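# Fork the loose switch into the yellow-taped rack rails

## Task

Using the fork, carry the unscrewed switch onto the rack's rail pair marked with yellow tape and slide it all the way in. The rack is loose: it may tilt only a little (more than slightly fails the task) and must finish in its original position.

## Robot and tools

Robot: a single six-joint arm (Elite Robots model, UR-style chain: shoulder pan, shoulder lift, elbow, wrist 1, wrist 2, wrist 3) with a rigid steel lifting fork as its tool. The fork has no motor and no sensor. Two flat blades, 240 mm long, 30 mm wide, 8 mm thick and 110 mm apart, point along the tool point's -y axis. Load-carrying faces look along -z, so the blades are level when the tool's +z points straight down. A load rests only by gravity and friction and slides off if the noses dip. The tool point sits between the tines, halfway along the blades, on the load face. The blade noses are 120 mm toward -y from it and the upright back legs 120 mm toward +y. A block about 10 cm out from the last joint's axis, toward the fork's -y, turns with the fork.

Frames: everything is in the scene frame. Its origin is on the table top under the arm base, +z is up, and +y is left when looking along +x. The base is at (0, 0, +0.094) m and is slightly tilted. Printed poses can be off by a few cm, more at long reach.

execute_actions(actions, cameras): actions is a list of actions. Each action has 1 to 15 rows, one per 1/30 s control step. A short action repeats its last row to fill 15 steps, so each action lasts 0.5 s. A row is 6 numbers in [-1, 1]: dx, dy, dz, rx, ry, rz. These are an offset, not a pose, from the Hand target as it stood when that action began. Every row in an action is measured from that same start, not from the previous row. Units: 1.0 = 0.6 m for dx, dy, dz and 1.0 = 180 degrees for the rotation vector rx, ry, rz. The rotation turns about the Hand target's position along scene axes. A translation longer than 1.0 is shortened along its line. Repeating the same offset moves the arm further again. An empty actions list returns a state with images and the scene number. cameras: ["all"], [] or names. If cameras is omitted, an empty list gives all images and a non-empty list gives none.

move(target, speed, blend, blocking, cameras): target is one row of 6 numbers, or a list of up to 15 rows. Each row is an offset in the same units, measured from the Hand target at the move's start; every row counts from that same start. speed is in m/s, 0.002 to 3.2, default 0.25; turn rate is capped at twice that in rad/s. Give one number or one per target. blend is a corner-rounding radius in m, one number or one per target; 0 stops at each point. The path takes at least 0.5 s and is cut short after 10 s. It does not avoid obstacles, and the arm can lag, stray or overshoot speed, most when nearly straight. Keep paths away from the arm's own base, which can flip the shoulder posture. blocking=false returns after about 0.5 s while motion continues. The result adds a move: line. done means within 3 mm and 2 degrees of the target. off_target, moving, held and fault are other endings. limits=paced means the pose was clipped; limits=held means steps were withheld. Neither done nor off_target says whether anything is touched.

wait(seconds 0 to 10, cameras) lets time run; a running move continues. stop(cameras) brakes the current move, which takes some distance. zoom_image(camera, region [x0, y0, x1, y1] pixels, at most 504x504) enlarges the latest image of cam_head_left, cam_head_right or cam_wrist. read_manual(section="licences") returns licence text only. finished_scene(scene) ends the scene for good. Call it only once the switch sits fully in on the taped rails and will stay there unaided.

Control behaviour: each step the commanded orientation is clipped to within 32 degrees of the measured one. Hand target is the last command after that clip, and the next offsets start from it. The tool often settles short of the Hand target; send the remaining gap as a new offset. A heavier load sags the tool lower and tilts it, so compare the reported pose with the sent one and correct. Commands lag about 0.15 s. Near the first joint's axis, small tool motions can swing the whole arm. Joint speed caps: 2.09 rad/s for the shoulder joints, 2.62 for the elbow, 3.14 for the wrists.

Result lines: end_effector_position (m) and end_effector_quat_wxyz, velocities in m/s and rad/s, Hand target, Joint positions and Joint torques. Torques are the full drive output, including gravity, with per-unit offset and noise; positive means toward larger joint angles. "within noise" means the joints are still. A MOTOR HOT line appears at 70 °C; at 85 °C the brakes lock for 30 to 60 s or more. Holding loads, long reach and pushing at unreachable poses all heat motors.

Faults: contact torque at a joint's limit stops the arm for 10 s. Limits are 293, 293, 133, 49.8, 49.8, 49.8 N m from pan to wrist 3. External force of about 150 N (±25) on any part does the same. The arm is stiff: aiming even slightly past a firm contact can fault it. To stop pushing, command the target back beyond the tool point.

Avoid: tipping or shifting the loose rack, slamming, dropping the switch or letting anything fall off the table, and striking fixed or heavy objects. Approach contacts slowly, and slide the switch in gently until it is seated. Random brief pushes may nudge loose objects.

Cameras: cam_head_left and cam_head_right are fixed on one bar; cam_wrist rides on the wrist. All are 672x504. Their calibration (K, distortion, T_world_to_cam) is given for scene 1 and is accurate to a few mm near the image centre.

Each tool is called after "Call:" as name(argument=value, ...), one argument or row to a line, values as JSON.

## Session

Call:
execute_actions(
  actions=[],
)

Scene clock: 0.00 s.
end_effector_position=(+0.6600, +0.2529, +0.3169) end_effector_quat_wxyz=(+0.049, +0.971, +0.235, +0.002)
Joint positions: [3.144 -1.402 1.911 -2.097 -1.658 1.049]
Joint velocities: within noise
Joint torques (N m): no reading
Hand target: +0.6600, +0.2529, +0.3169; +0.049, +0.971, +0.235, +0.002

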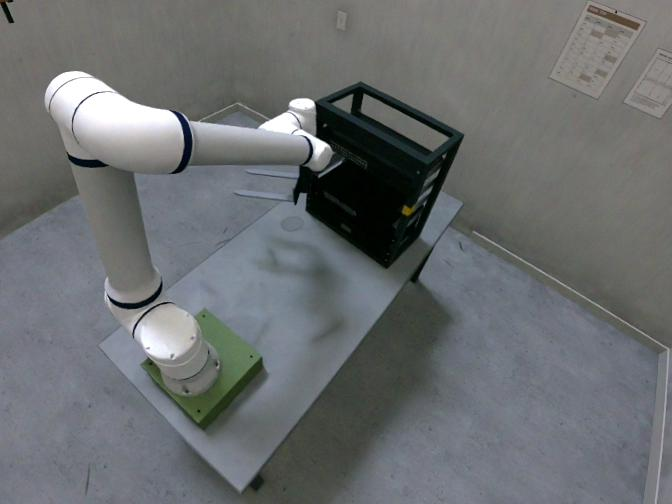

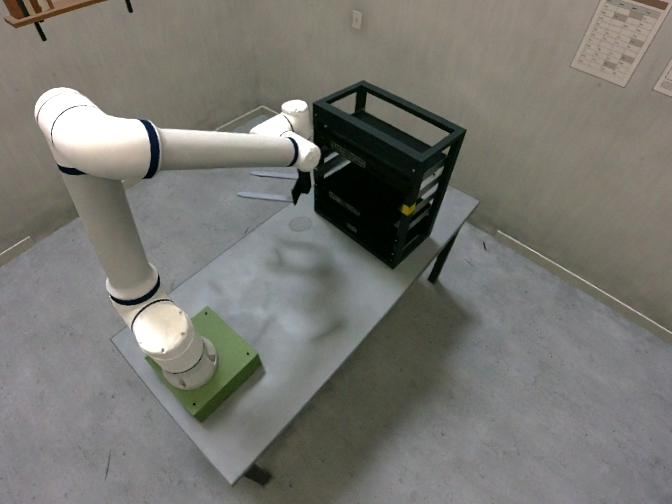

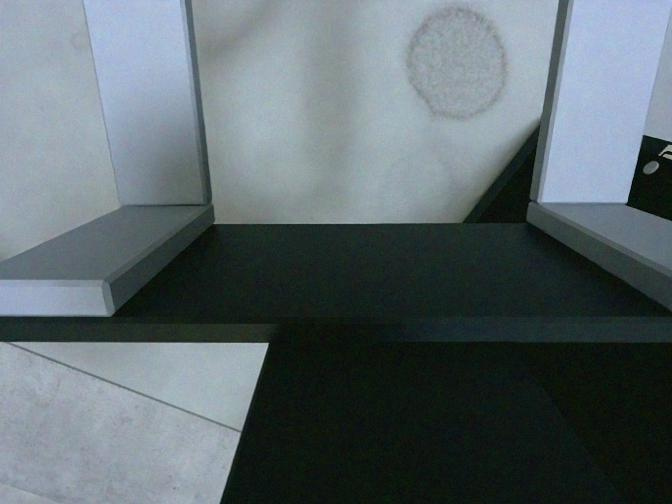

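Call:
zoom_image(
  camera="cam_head_left",
  region=[220, 70, 480, 280],
)

Call:
zoom_image(
  camera="cam_head_right",
  region=[220, 70, 480, 280],
)

Scaled by 1.938.

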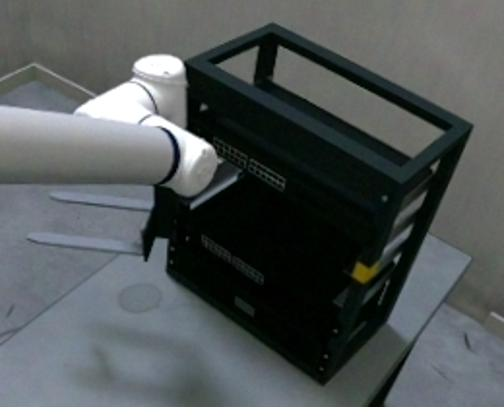

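Scaled by 1.938.

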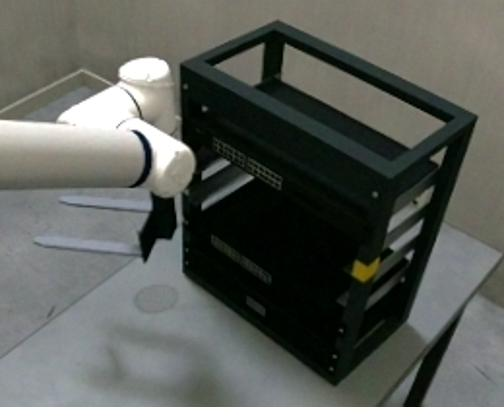

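Call:
zoom_image(
  camera="cam_head_right",
  region=[300, 120, 400, 220],
)

Call:
zoom_image(
  camera="cam_head_right",
  region=[370, 140, 470, 280],
)

Call:
zoom_image(
  camera="cam_head_left",
  region=[360, 120, 470, 270],
)

Scaled by 5.040.

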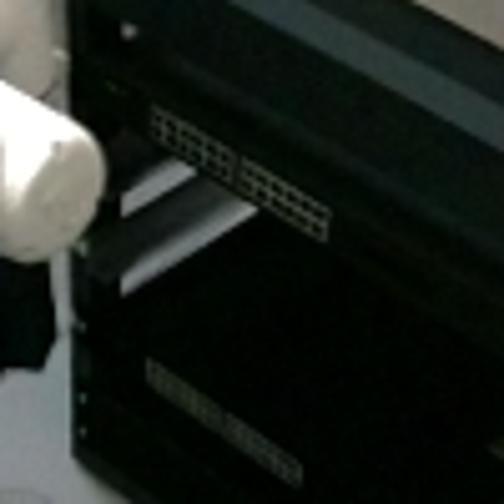

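Scaled by 3.600.

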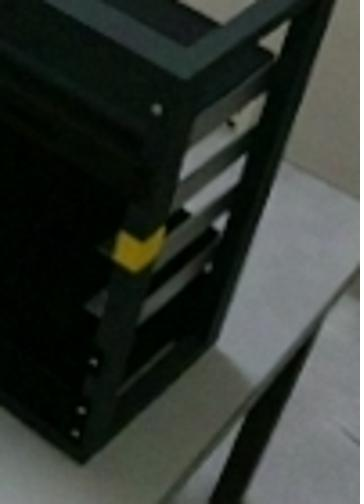

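Scaled by 3.360.

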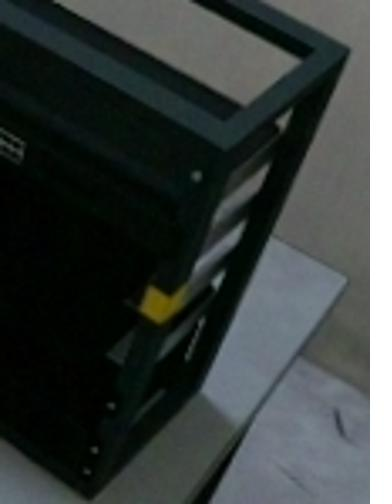

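Call:
move(
  target=[-0.137, -0.4215, 0.608, 0.3084, -0.1963, -0.5941],
  speed=0.5,
  cameras=["all"],
)

Scene clock: 77.10 s.
end_effector_position=(+0.5778, +0.0000, +0.6817) end_effector_quat_wxyz=(-0.299, +0.641, -0.640, +0.299)
Joint positions: [2.432 -2.43 2.449 -2.289 -1.02 2.593]
Joint torques (N m): [9.32 28.76 -80.43 -12.31 1.26 3.42]
Hand target: +0.5778, +0.0000, +0.6817; -0.299, +0.641, -0.640, +0.299
Off the commanded pose: 0.000 m, 0 deg.
move: done
camera_calibration:
cam_wrist: T_world_to_cam=[[0.0130259, -0.999564, -0.0264792, 0.0200412], [-0.867962, 0.00184511, -0.496627, 0.711306], [0.496459, 0.0294519, -0.86756, 0.398947], [0, 0, 0, 1]] pos_world=[0.419064, 0.00697022, 0.699895]

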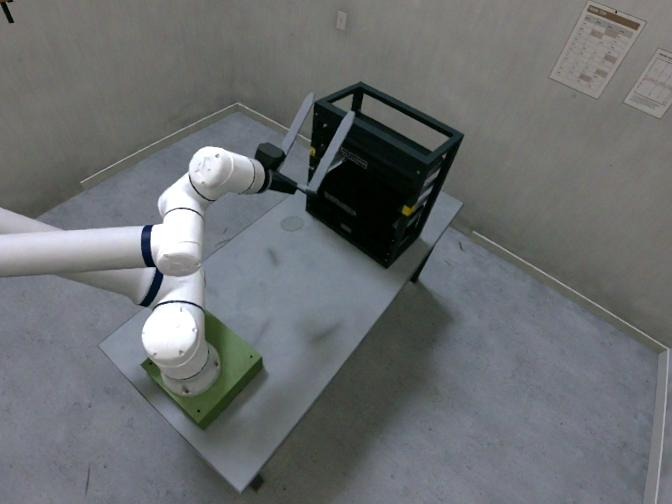

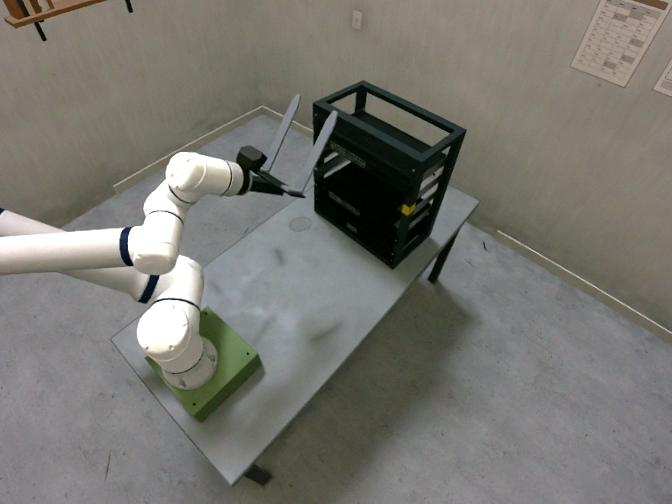

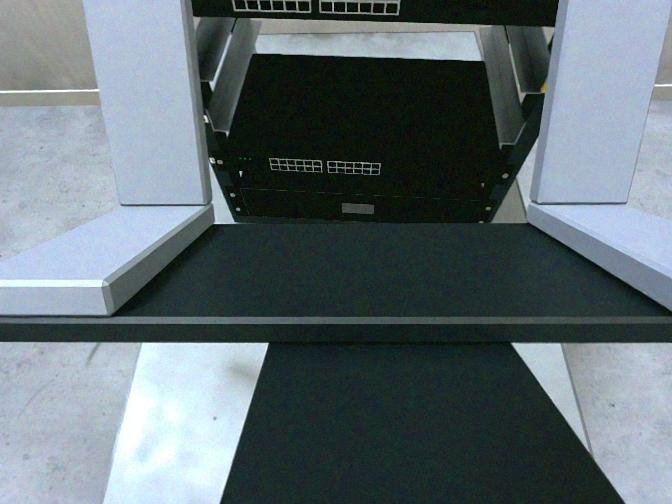

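Call:
zoom_image(
  camera="cam_wrist",
  region=[190, 0, 570, 230],
)

Call:
zoom_image(
  camera="cam_head_left",
  region=[290, 80, 410, 200],
)

Call:
zoom_image(
  camera="cam_head_right",
  region=[300, 70, 480, 270],
)

Scaled by 1.326.

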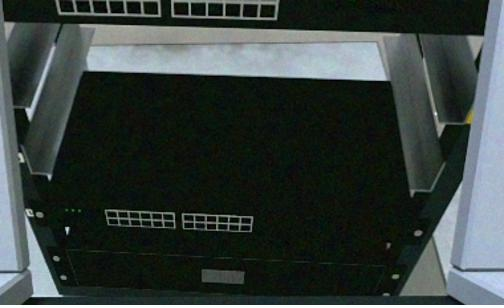

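Scaled by 4.200.

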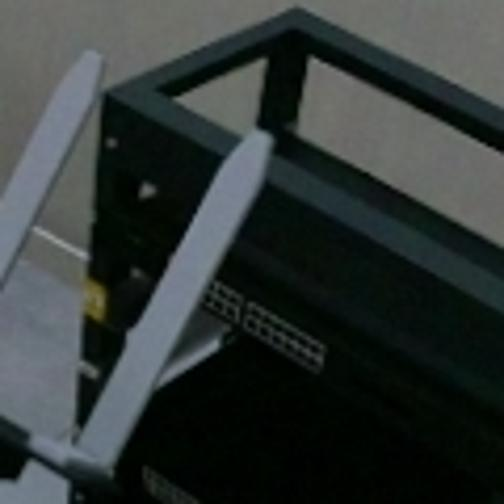

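Scaled by 2.520.

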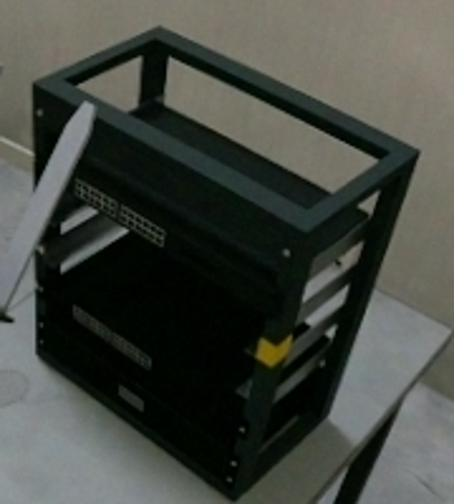

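Call:
move(
  target=[0, 0, 0, 0, -0.1, 0],
  speed=0.4,
  cameras=["cam_wrist", "cam_head_left"],
)

Call:
zoom_image(
  camera="cam_wrist",
  region=[180, 0, 580, 230],
)

Scene clock: 99.03 s.
end_effector_position=(+0.5777, +0.0000, +0.6817) end_effector_quat_wxyz=(-0.396, +0.586, -0.586, +0.396)
Joint positions: [2.402 -2.312 2.654 -2.947 -0.857 2.777]
Joint torques (N m): [9.3 25.02 -74.64 -10.69 0.44 3.43]
Hand target: +0.5778, +0.0000, +0.6817; -0.396, +0.586, -0.586, +0.396
Off the commanded pose: 0.000 m, 0 deg.
move: done
camera_calibration:
cam_wrist: T_world_to_cam=[[0.0204365, -0.999564, -0.021311, 0.0122111], [-0.672124, 0.00204442, -0.740435, 0.764431], [0.740156, 0.0294555, -0.671789, 0.124692], [0, 0, 0, 1]] pos_world=[0.421252, 0.00697009, 0.650039]
Images, in order (width x height): cam_head_left 672x504, cam_wrist 672x504.

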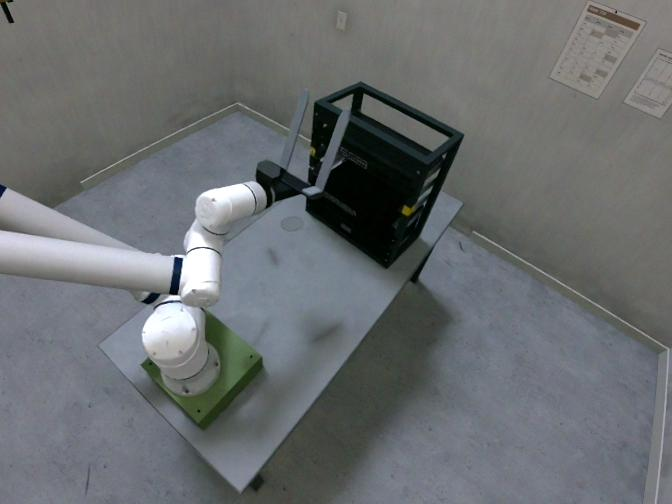

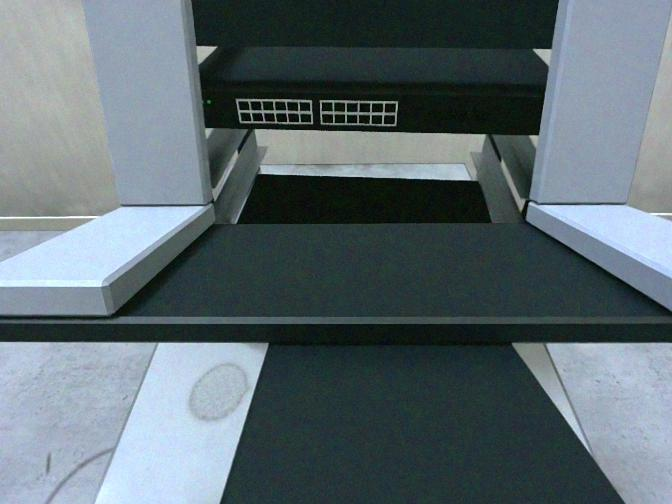

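Scaled by 1.260.

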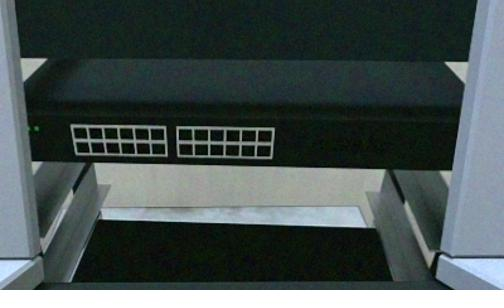

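Call:
move(
  target=[0, 0.12, -0.03, 0, 0, 0.09],
  speed=0.4,
  cameras=["cam_wrist"],
)

Call:
zoom_image(
  camera="cam_wrist",
  region=[180, 0, 580, 230],
)

Call:
move(
  target=[0, -0.28, 0, 0, 0, -0.18],
  speed=0.4,
  cameras=["cam_wrist"],
)

Call:
zoom_image(
  camera="cam_wrist",
  region=[180, 0, 580, 230],
)

Scene clock: 107.37 s.
end_effector_position=(+0.5778, +0.0720, +0.6637) end_effector_quat_wxyz=(-0.447, +0.663, -0.497, +0.336) end_effector_velocity=(+0.000, +0.000, -0.001) end_effector_angular_velocity=(+0.002, +0.002, +0.001)
Joint positions: [2.378 -2.307 2.661 -2.757 -0.606 2.51]
Joint velocities: [0 0 0 0.005 0.001 -0.002]
Joint torques (N m): [4.97 21.72 -98.03 -5.21 6.18 -2.06]
Hand target: +0.5778, +0.0720, +0.6637; -0.447, +0.663, -0.497, +0.336
Off the commanded pose: 0.000 m, 0 deg.
move: done
camera_calibration:
cam_wrist: T_world_to_cam=[[0.298241, -0.954252, -0.0213304, -0.0799648], [-0.64587, -0.185304, -0.740618, 0.749349], [0.702784, 0.234659, -0.671588, 0.117129], [0, 0, 0, 1]] pos_world=[0.425514, 0.0350656, 0.631939]
Images, in order (width x height): cam_wrist 672x504.

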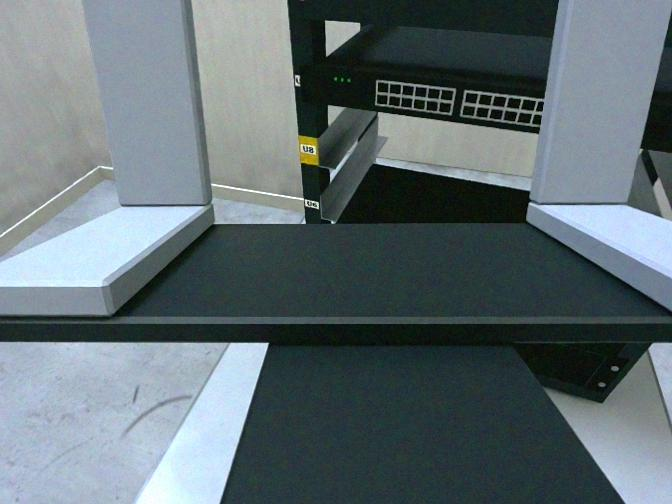

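Scaled by 1.260.

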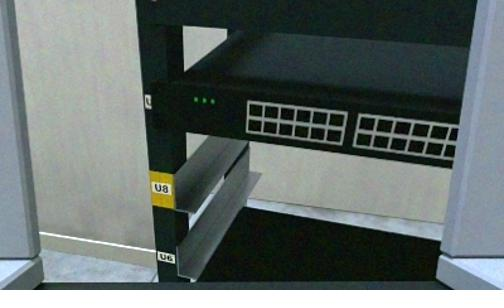

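Scene clock: 108.97 s.
end_effector_position=(+0.5778, -0.0960, +0.6637) end_effector_quat_wxyz=(+0.336, -0.498, +0.662, -0.448)
Joint positions: [2.434 -2.191 2.667 -3.177 -1.138 2.949]
Joint torques (N m): [9.88 16.75 -96.38 -11.56 -0.92 3.12]
Hand target: +0.5778, -0.0960, +0.6637; +0.336, -0.498, +0.663, -0.448
Off the commanded pose: 0.000 m, 0 deg.
move: done
camera_calibration:
cam_wrist: T_world_to_cam=[[-0.25909, -0.965619, -0.0212794, 0.0806408], [-0.644798, 0.189328, -0.740534, 0.753525], [0.719102, -0.178144, -0.671682, 0.107658], [0, 0, 0, 1]] pos_world=[0.429348, -0.0456169, 0.632039]
Images, in order (width x height): cam_wrist 672x504.

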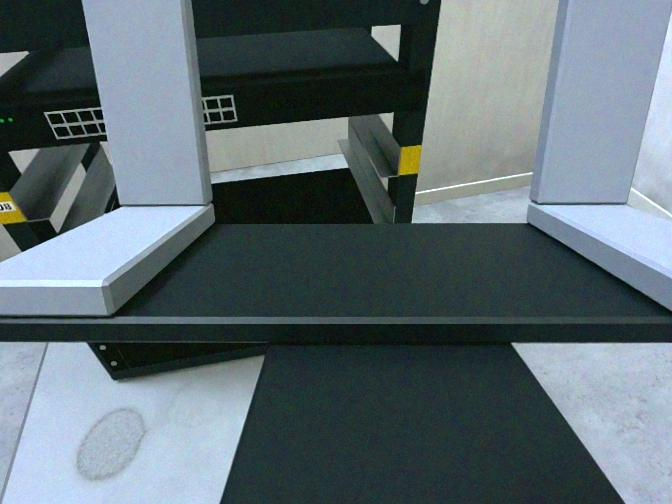

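Scaled by 1.260.

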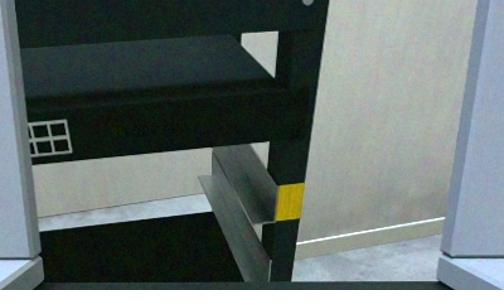

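Call:
move(
  target=[0.0703, 0.1933, -0.2228, -0.0217, -0.1205, 0.0664],
  speed=0.4,
  cameras=["all"],
)

Call:
zoom_image(
  camera="cam_wrist",
  region=[180, 0, 580, 230],
)

Scene clock: 200.33 s.
end_effector_position=(+0.6199, +0.0200, +0.5300) end_effector_quat_wxyz=(+0.482, -0.482, +0.517, -0.518)
Joint positions: [2.74 -1.081 2.672 -4.719 -1.194 3.141]
Joint torques (N m): [11.98 -39.69 -20.57 -9.26 -2.3 3.18]
Hand target: +0.6200, +0.0200, +0.5300; +0.482, -0.482, +0.517, -0.518
Off the commanded pose: 0.000 m, 0 deg.
move: done
camera_calibration:
cam_wrist: T_world_to_cam=[[-0.0447135, -0.998931, -0.0117419, 0.0634195], [-0.344945, 0.0264688, -0.93825, 0.581962], [0.937557, -0.0379021, -0.345759, -0.302877], [0, 0, 0, 1]] pos_world=[0.487545, 0.0364682, 0.442048]

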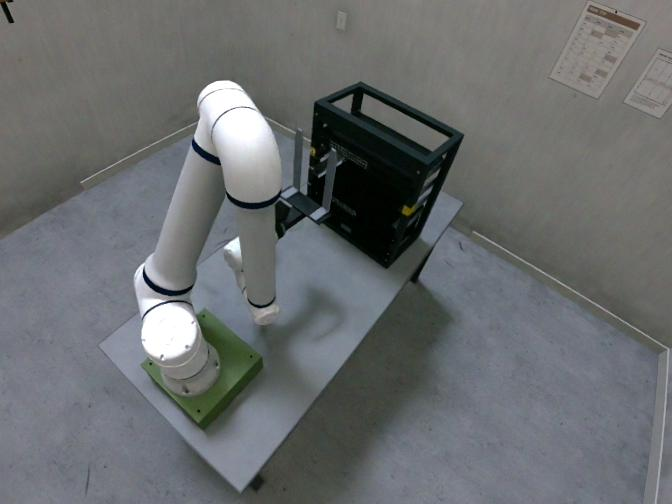

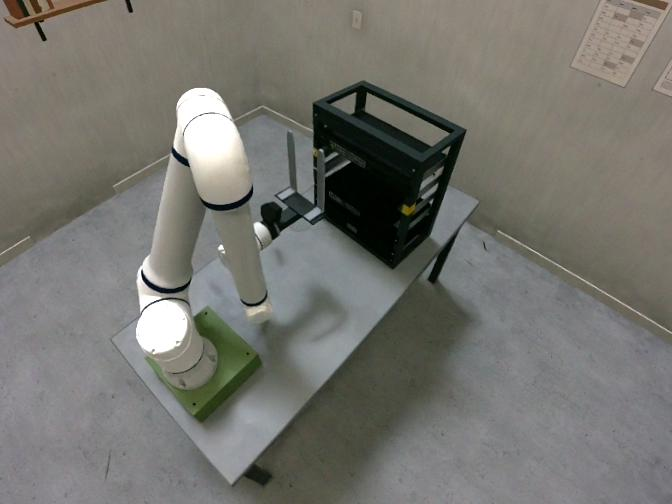

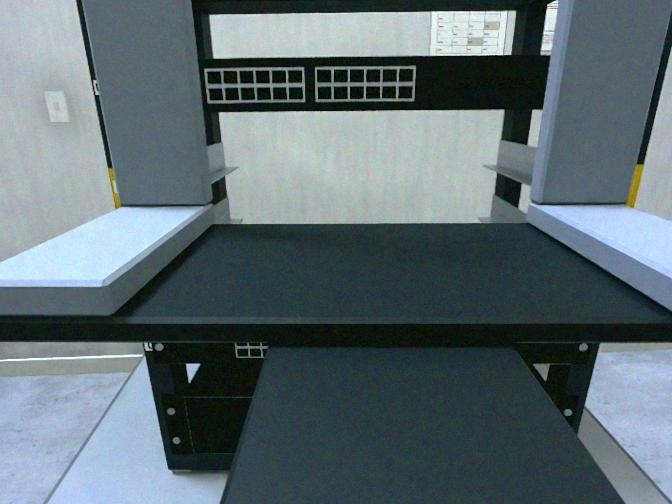

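Scaled by 1.260.

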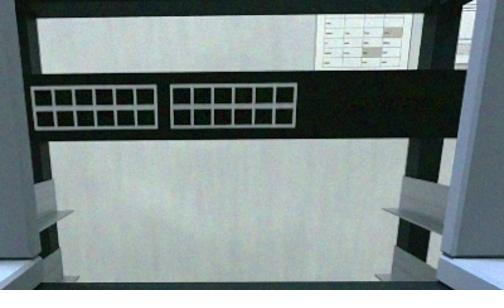

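Call:
move(
  target=[0.1357, -0.0420, -0.1917, 0.0358, 0.4987, 0],
  speed=0.5,
  cameras=["all"],
)

Scene clock: 256.77 s.
end_effector_position=(+0.7014, -0.0052, +0.4150) end_effector_quat_wxyz=(+0.000, +0.682, -0.732, +0.000)
Joint positions: [2.868 -1.779 2.107 -1.885 -1.568 2.891]
Joint torques (N m): [9.67 -26.46 -98.31 -5.23 -2.07 3.29]
Hand target: +0.7014, -0.0052, +0.4150; +0.000, +0.682, -0.732, +0.000
Off the commanded pose: 0.000 m, 0 deg.
move: done
camera_calibration:
cam_wrist: T_world_to_cam=[[-0.0832456, -0.996166, -0.0269059, 0.0739306], [-0.935948, 0.0688863, 0.345334, 0.384865], [-0.342156, 0.05393, -0.938094, 0.723902], [0, 0, 0, 1]] pos_world=[0.614056, 0.0080952, 0.548171]

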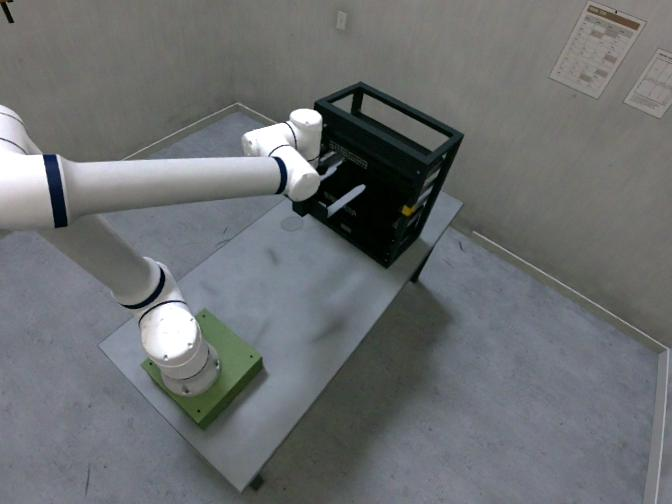

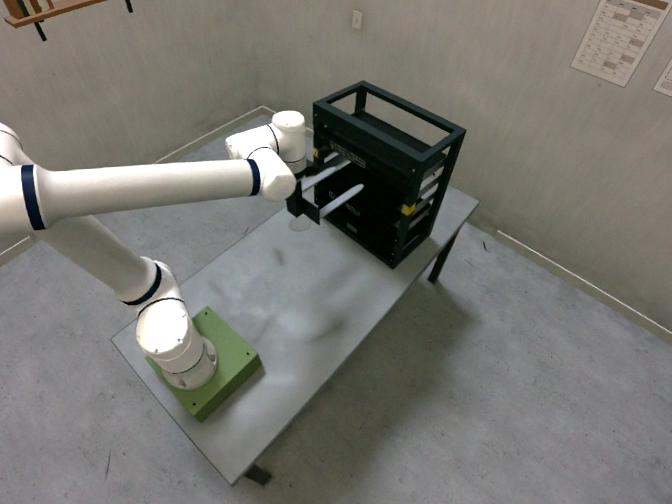

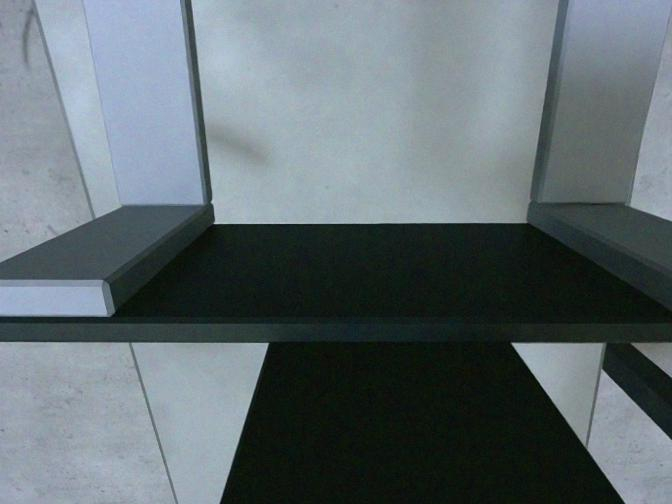

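Call:
zoom_image(
  camera="cam_head_right",
  region=[270, 100, 430, 260],
)

Call:
zoom_image(
  camera="cam_head_left",
  region=[270, 90, 430, 250],
)

Scaled by 3.150.

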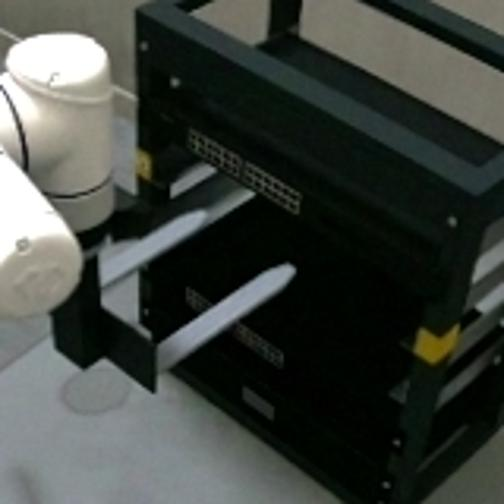

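Scaled by 3.150.

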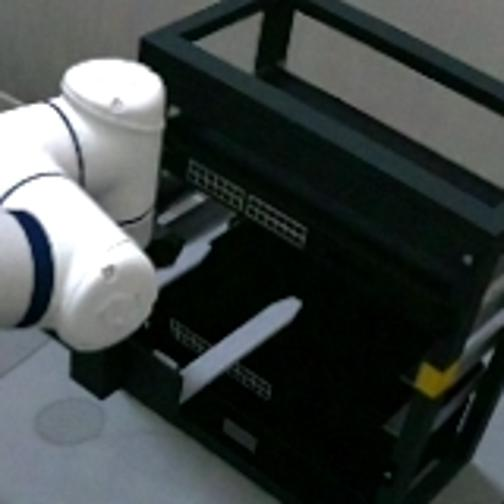

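Call:
zoom_image(
  camera="cam_wrist",
  region=[170, 150, 250, 230],
)

Call:
zoom_image(
  camera="cam_wrist",
  region=[490, 150, 570, 230],
)

Scaled by 6.300.

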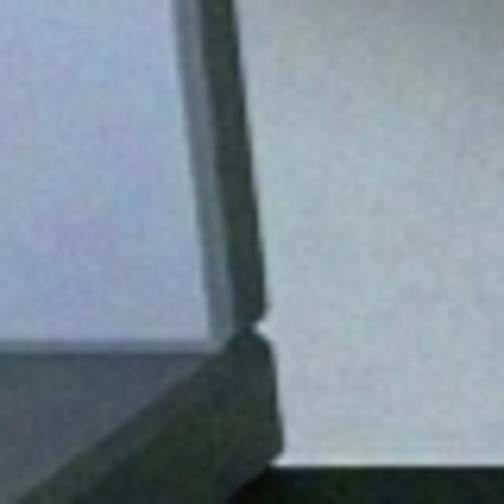

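Scaled by 6.300.

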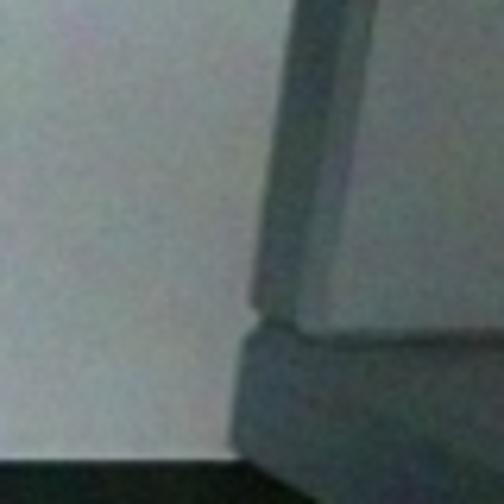

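Call:
move(
  target=[0.3491, -0.0250, 0, 0, 0, 0],
  speed=0.2,
  cameras=["all"],
)

Call:
zoom_image(
  camera="cam_head_left",
  region=[270, 70, 430, 230],
)

Call:
zoom_image(
  camera="cam_head_right",
  region=[270, 70, 430, 230],
)

Scene clock: 312.10 s.
end_effector_position=(+0.9107, -0.0202, +0.4150) end_effector_quat_wxyz=(+0.000, +0.682, -0.732, +0.000)
Joint positions: [2.937 -1.418 1.762 -1.902 -1.567 2.961]
Joint torques (N m): [9.83 -63.53 -98.43 -5.39 -2.07 3.25]
Hand target: +0.9108, -0.0202, +0.4150; +0.000, +0.682, -0.732, +0.000
Off the commanded pose: 0.000 m, 0 deg.
move: done
camera_calibration:
cam_wrist: T_world_to_cam=[[-0.0832464, -0.996166, -0.0268821, 0.0763991], [-0.93584, 0.0688781, 0.34563, 0.581541], [-0.342453, 0.0539297, -0.937986, 0.796509], [0, 0, 0, 1]] pos_world=[0.823356, -0.00690479, 0.54817]

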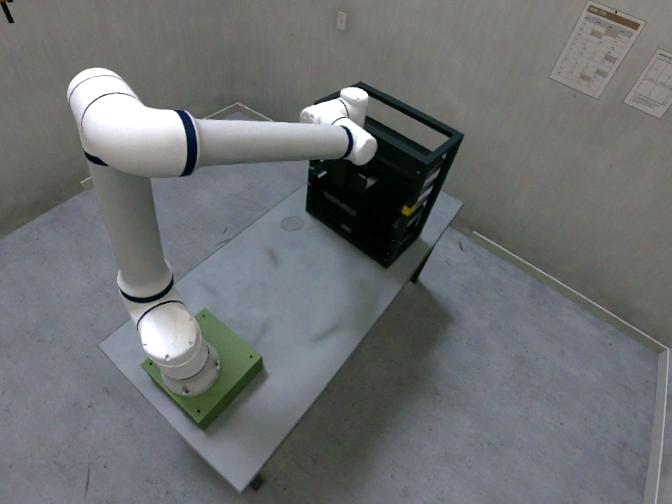

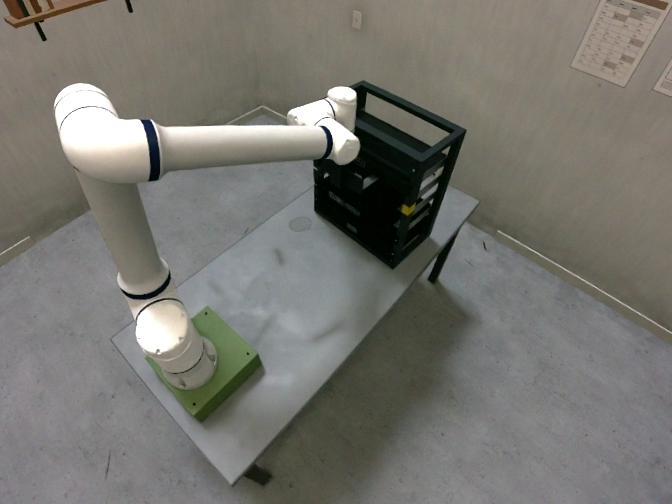

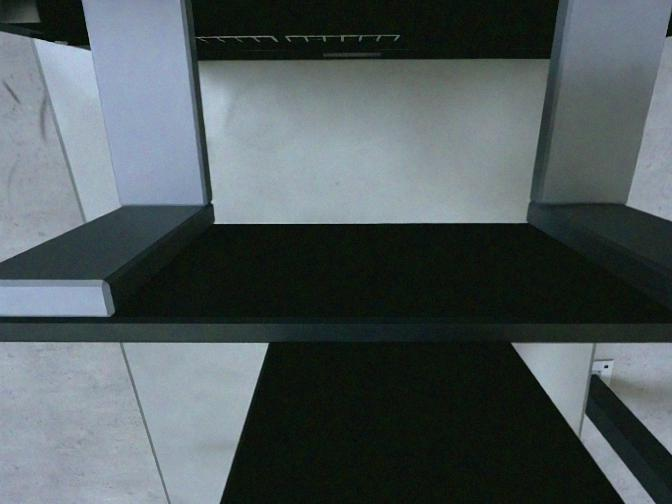

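Scaled by 3.150.

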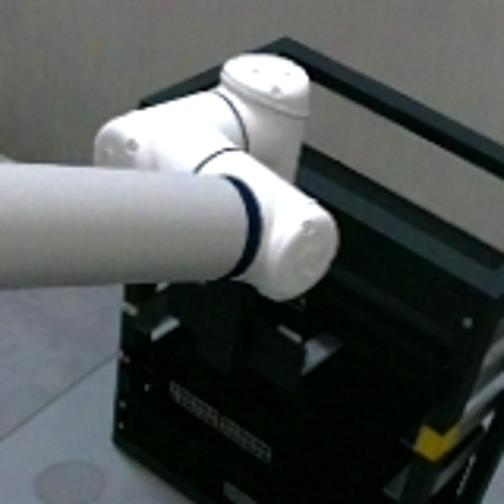

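Scaled by 3.150.

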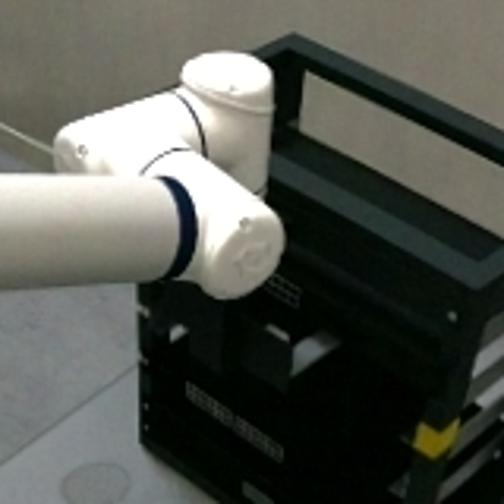

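Call:
move(
  target=[0, 0, 0.0533, 0, 0, 0],
  speed=0.03,
  cameras=["all"],
)

Call:
zoom_image(
  camera="cam_head_right",
  region=[330, 80, 450, 200],
)

Call:
zoom_image(
  camera="cam_head_left",
  region=[330, 80, 450, 220],
)

Scene clock: 322.53 s.
end_effector_position=(+0.9108, -0.0202, +0.4468) end_effector_quat_wxyz=(+0.000, +0.682, -0.732, +0.000) end_effector_velocity=(-0.001, +0.000, +0.000) end_effector_angular_velocity=(+0.001, +0.003, +0.000)
Joint positions: [2.937 -1.433 1.722 -1.846 -1.567 2.961]
Joint velocities: [0 -0.001 -0.001 0.005 0 0]
Joint torques (N m): [-19.22 -126.69 -142 -18.62 2.87 -1.89]
Hand target: +0.9108, -0.0202, +0.4469; +0.000, +0.682, -0.732, +0.000
Off the commanded pose: 0.000 m, 0 deg.
move: done
camera_calibration:
cam_wrist: T_world_to_cam=[[-0.0832132, -0.996172, -0.0267882, 0.0771889], [-0.935842, 0.0688794, 0.345623, 0.570743], [-0.342455, 0.0538299, -0.937991, 0.82641], [0, 0, 0, 1]] pos_world=[0.823556, -0.00690464, 0.579971]

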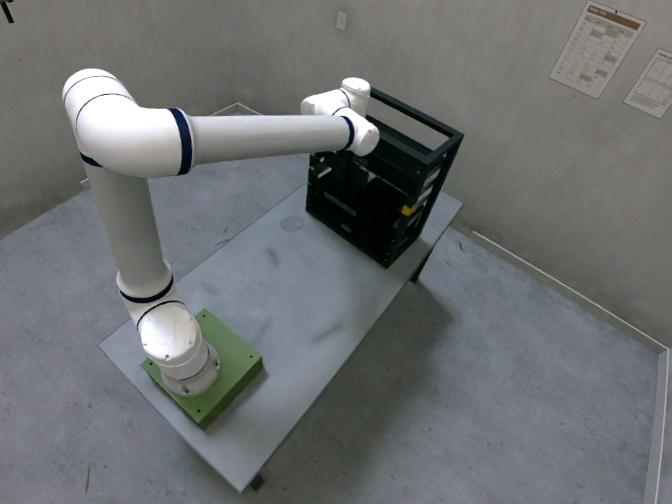

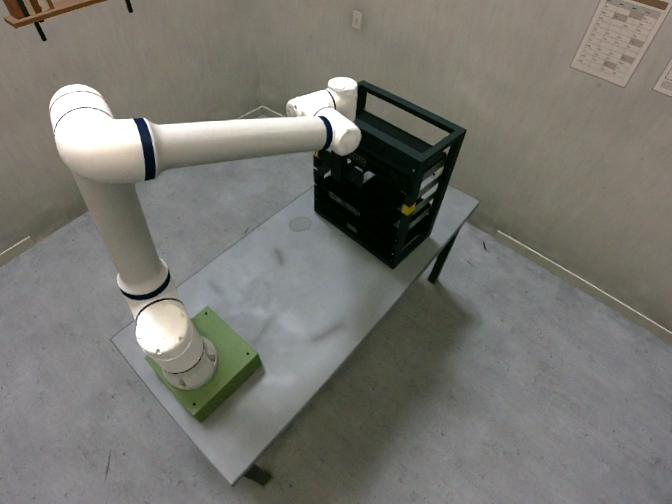

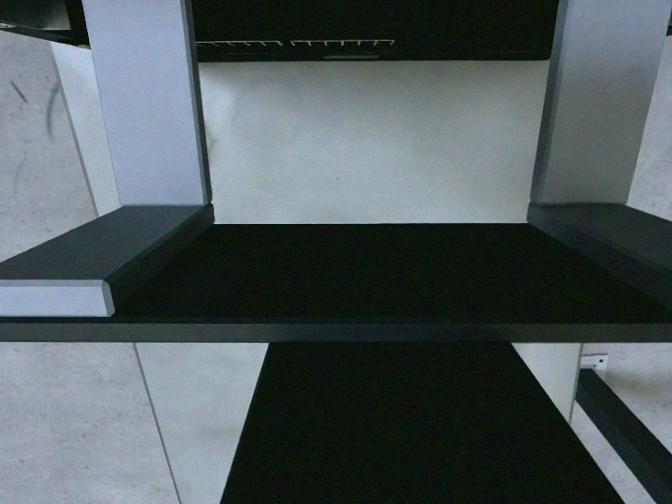

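Scaled by 4.200.

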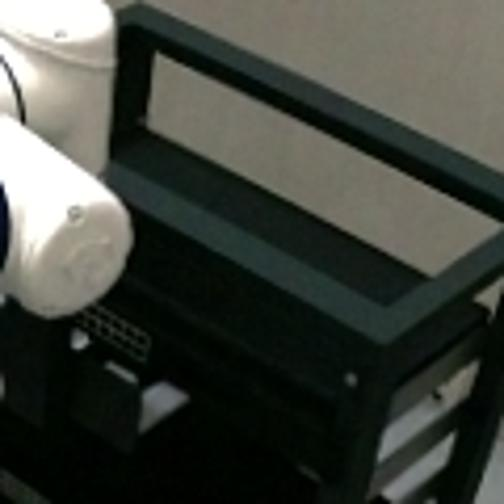

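Scaled by 3.600.

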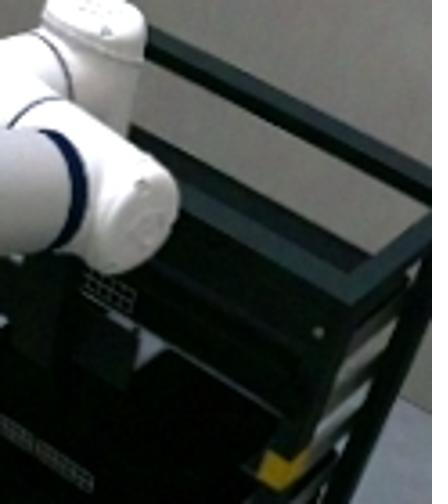

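Call:
zoom_image(
  camera="cam_head_right",
  region=[370, 140, 470, 280],
)

Call:
zoom_image(
  camera="cam_head_right",
  region=[400, 160, 450, 220],
)

Call:
zoom_image(
  camera="cam_head_left",
  region=[390, 150, 450, 220],
)

Scaled by 3.600.

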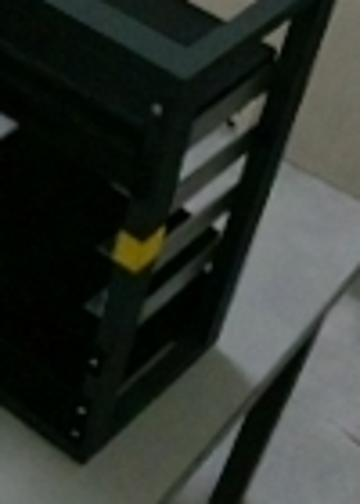

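Scaled by 8.400.

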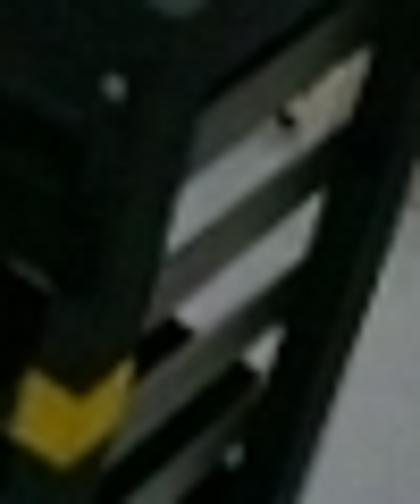

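Scaled by 7.200.

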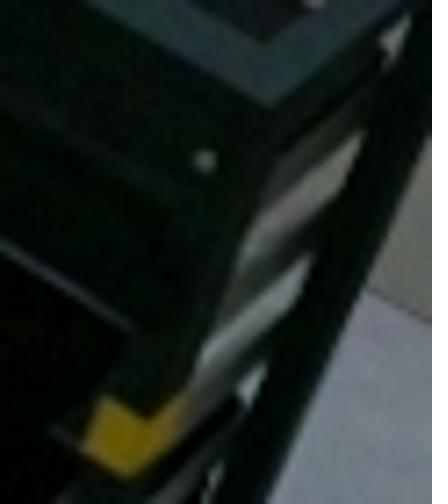

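Call:
move(
  target=[-0.1995, 0.0143, 0, 0, 0, 0],
  speed=0.12,
  cameras=["all"],
)

Call:
zoom_image(
  camera="cam_head_right",
  region=[290, 100, 430, 240],
)

Call:
zoom_image(
  camera="cam_head_left",
  region=[290, 100, 430, 240],
)

Scene clock: 349.90 s.
end_effector_position=(+0.7913, -0.0117, +0.4469) end_effector_quat_wxyz=(+0.000, +0.682, -0.732, +0.000)
Joint positions: [2.903 -1.633 1.927 -1.851 -1.568 2.927]
Joint torques (N m): [-21.79 -98.57 -118.5 -18.57 2.59 -2.36]
Hand target: +0.7911, -0.0116, +0.4469; +0.000, +0.682, -0.732, +0.000
Off the commanded pose: 0.000 m, 0 deg.
move: done
camera_calibration:
cam_wrist: T_world_to_cam=[[-0.08334, -0.996159, -0.0268486, 0.0758418], [-0.935832, 0.0689775, 0.345631, 0.458243], [-0.342452, 0.0539307, -0.937986, 0.785211], [0, 0, 0, 1]] pos_world=[0.704056, 0.00159516, 0.580171]

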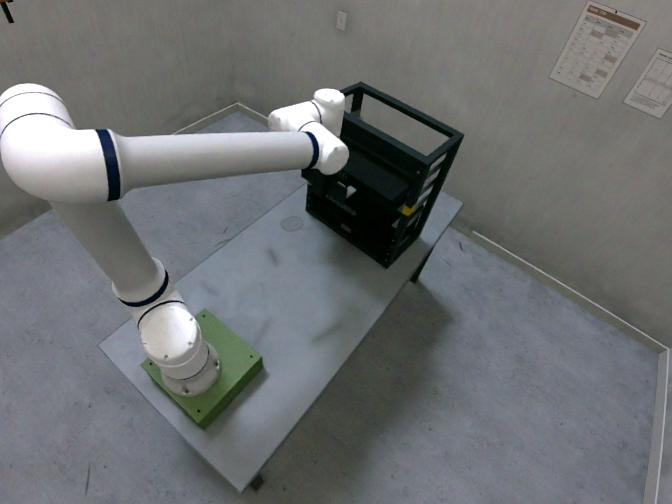

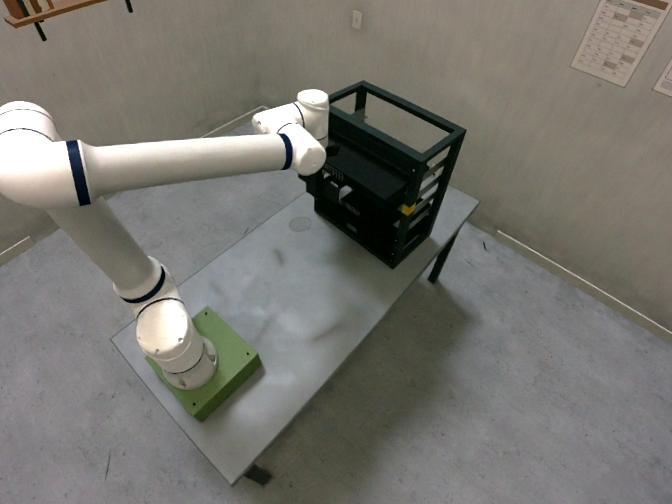

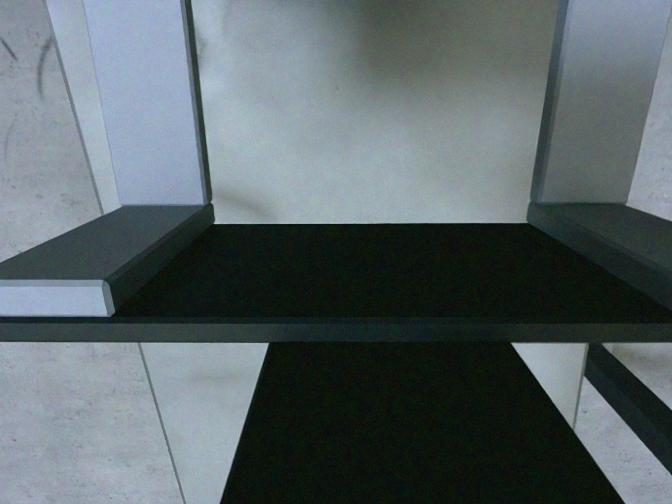

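Scaled by 3.600.

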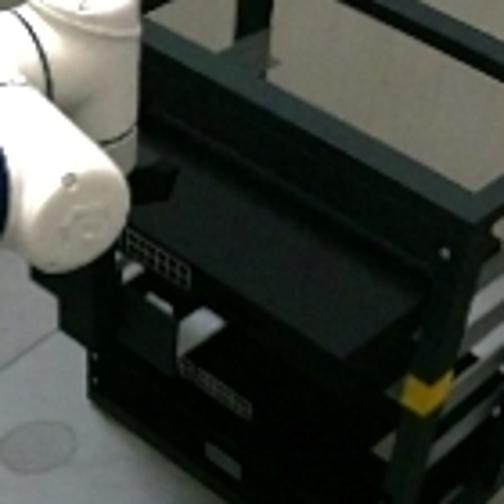

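Scaled by 3.600.

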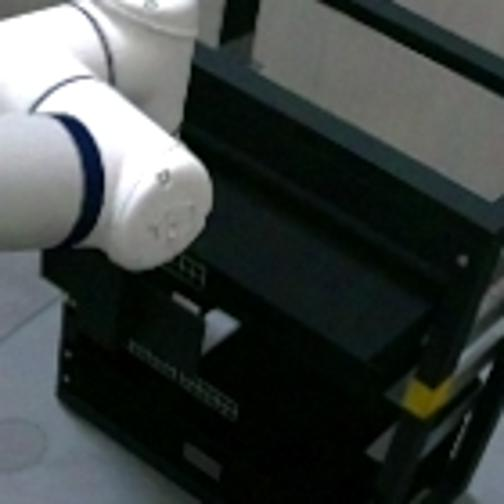

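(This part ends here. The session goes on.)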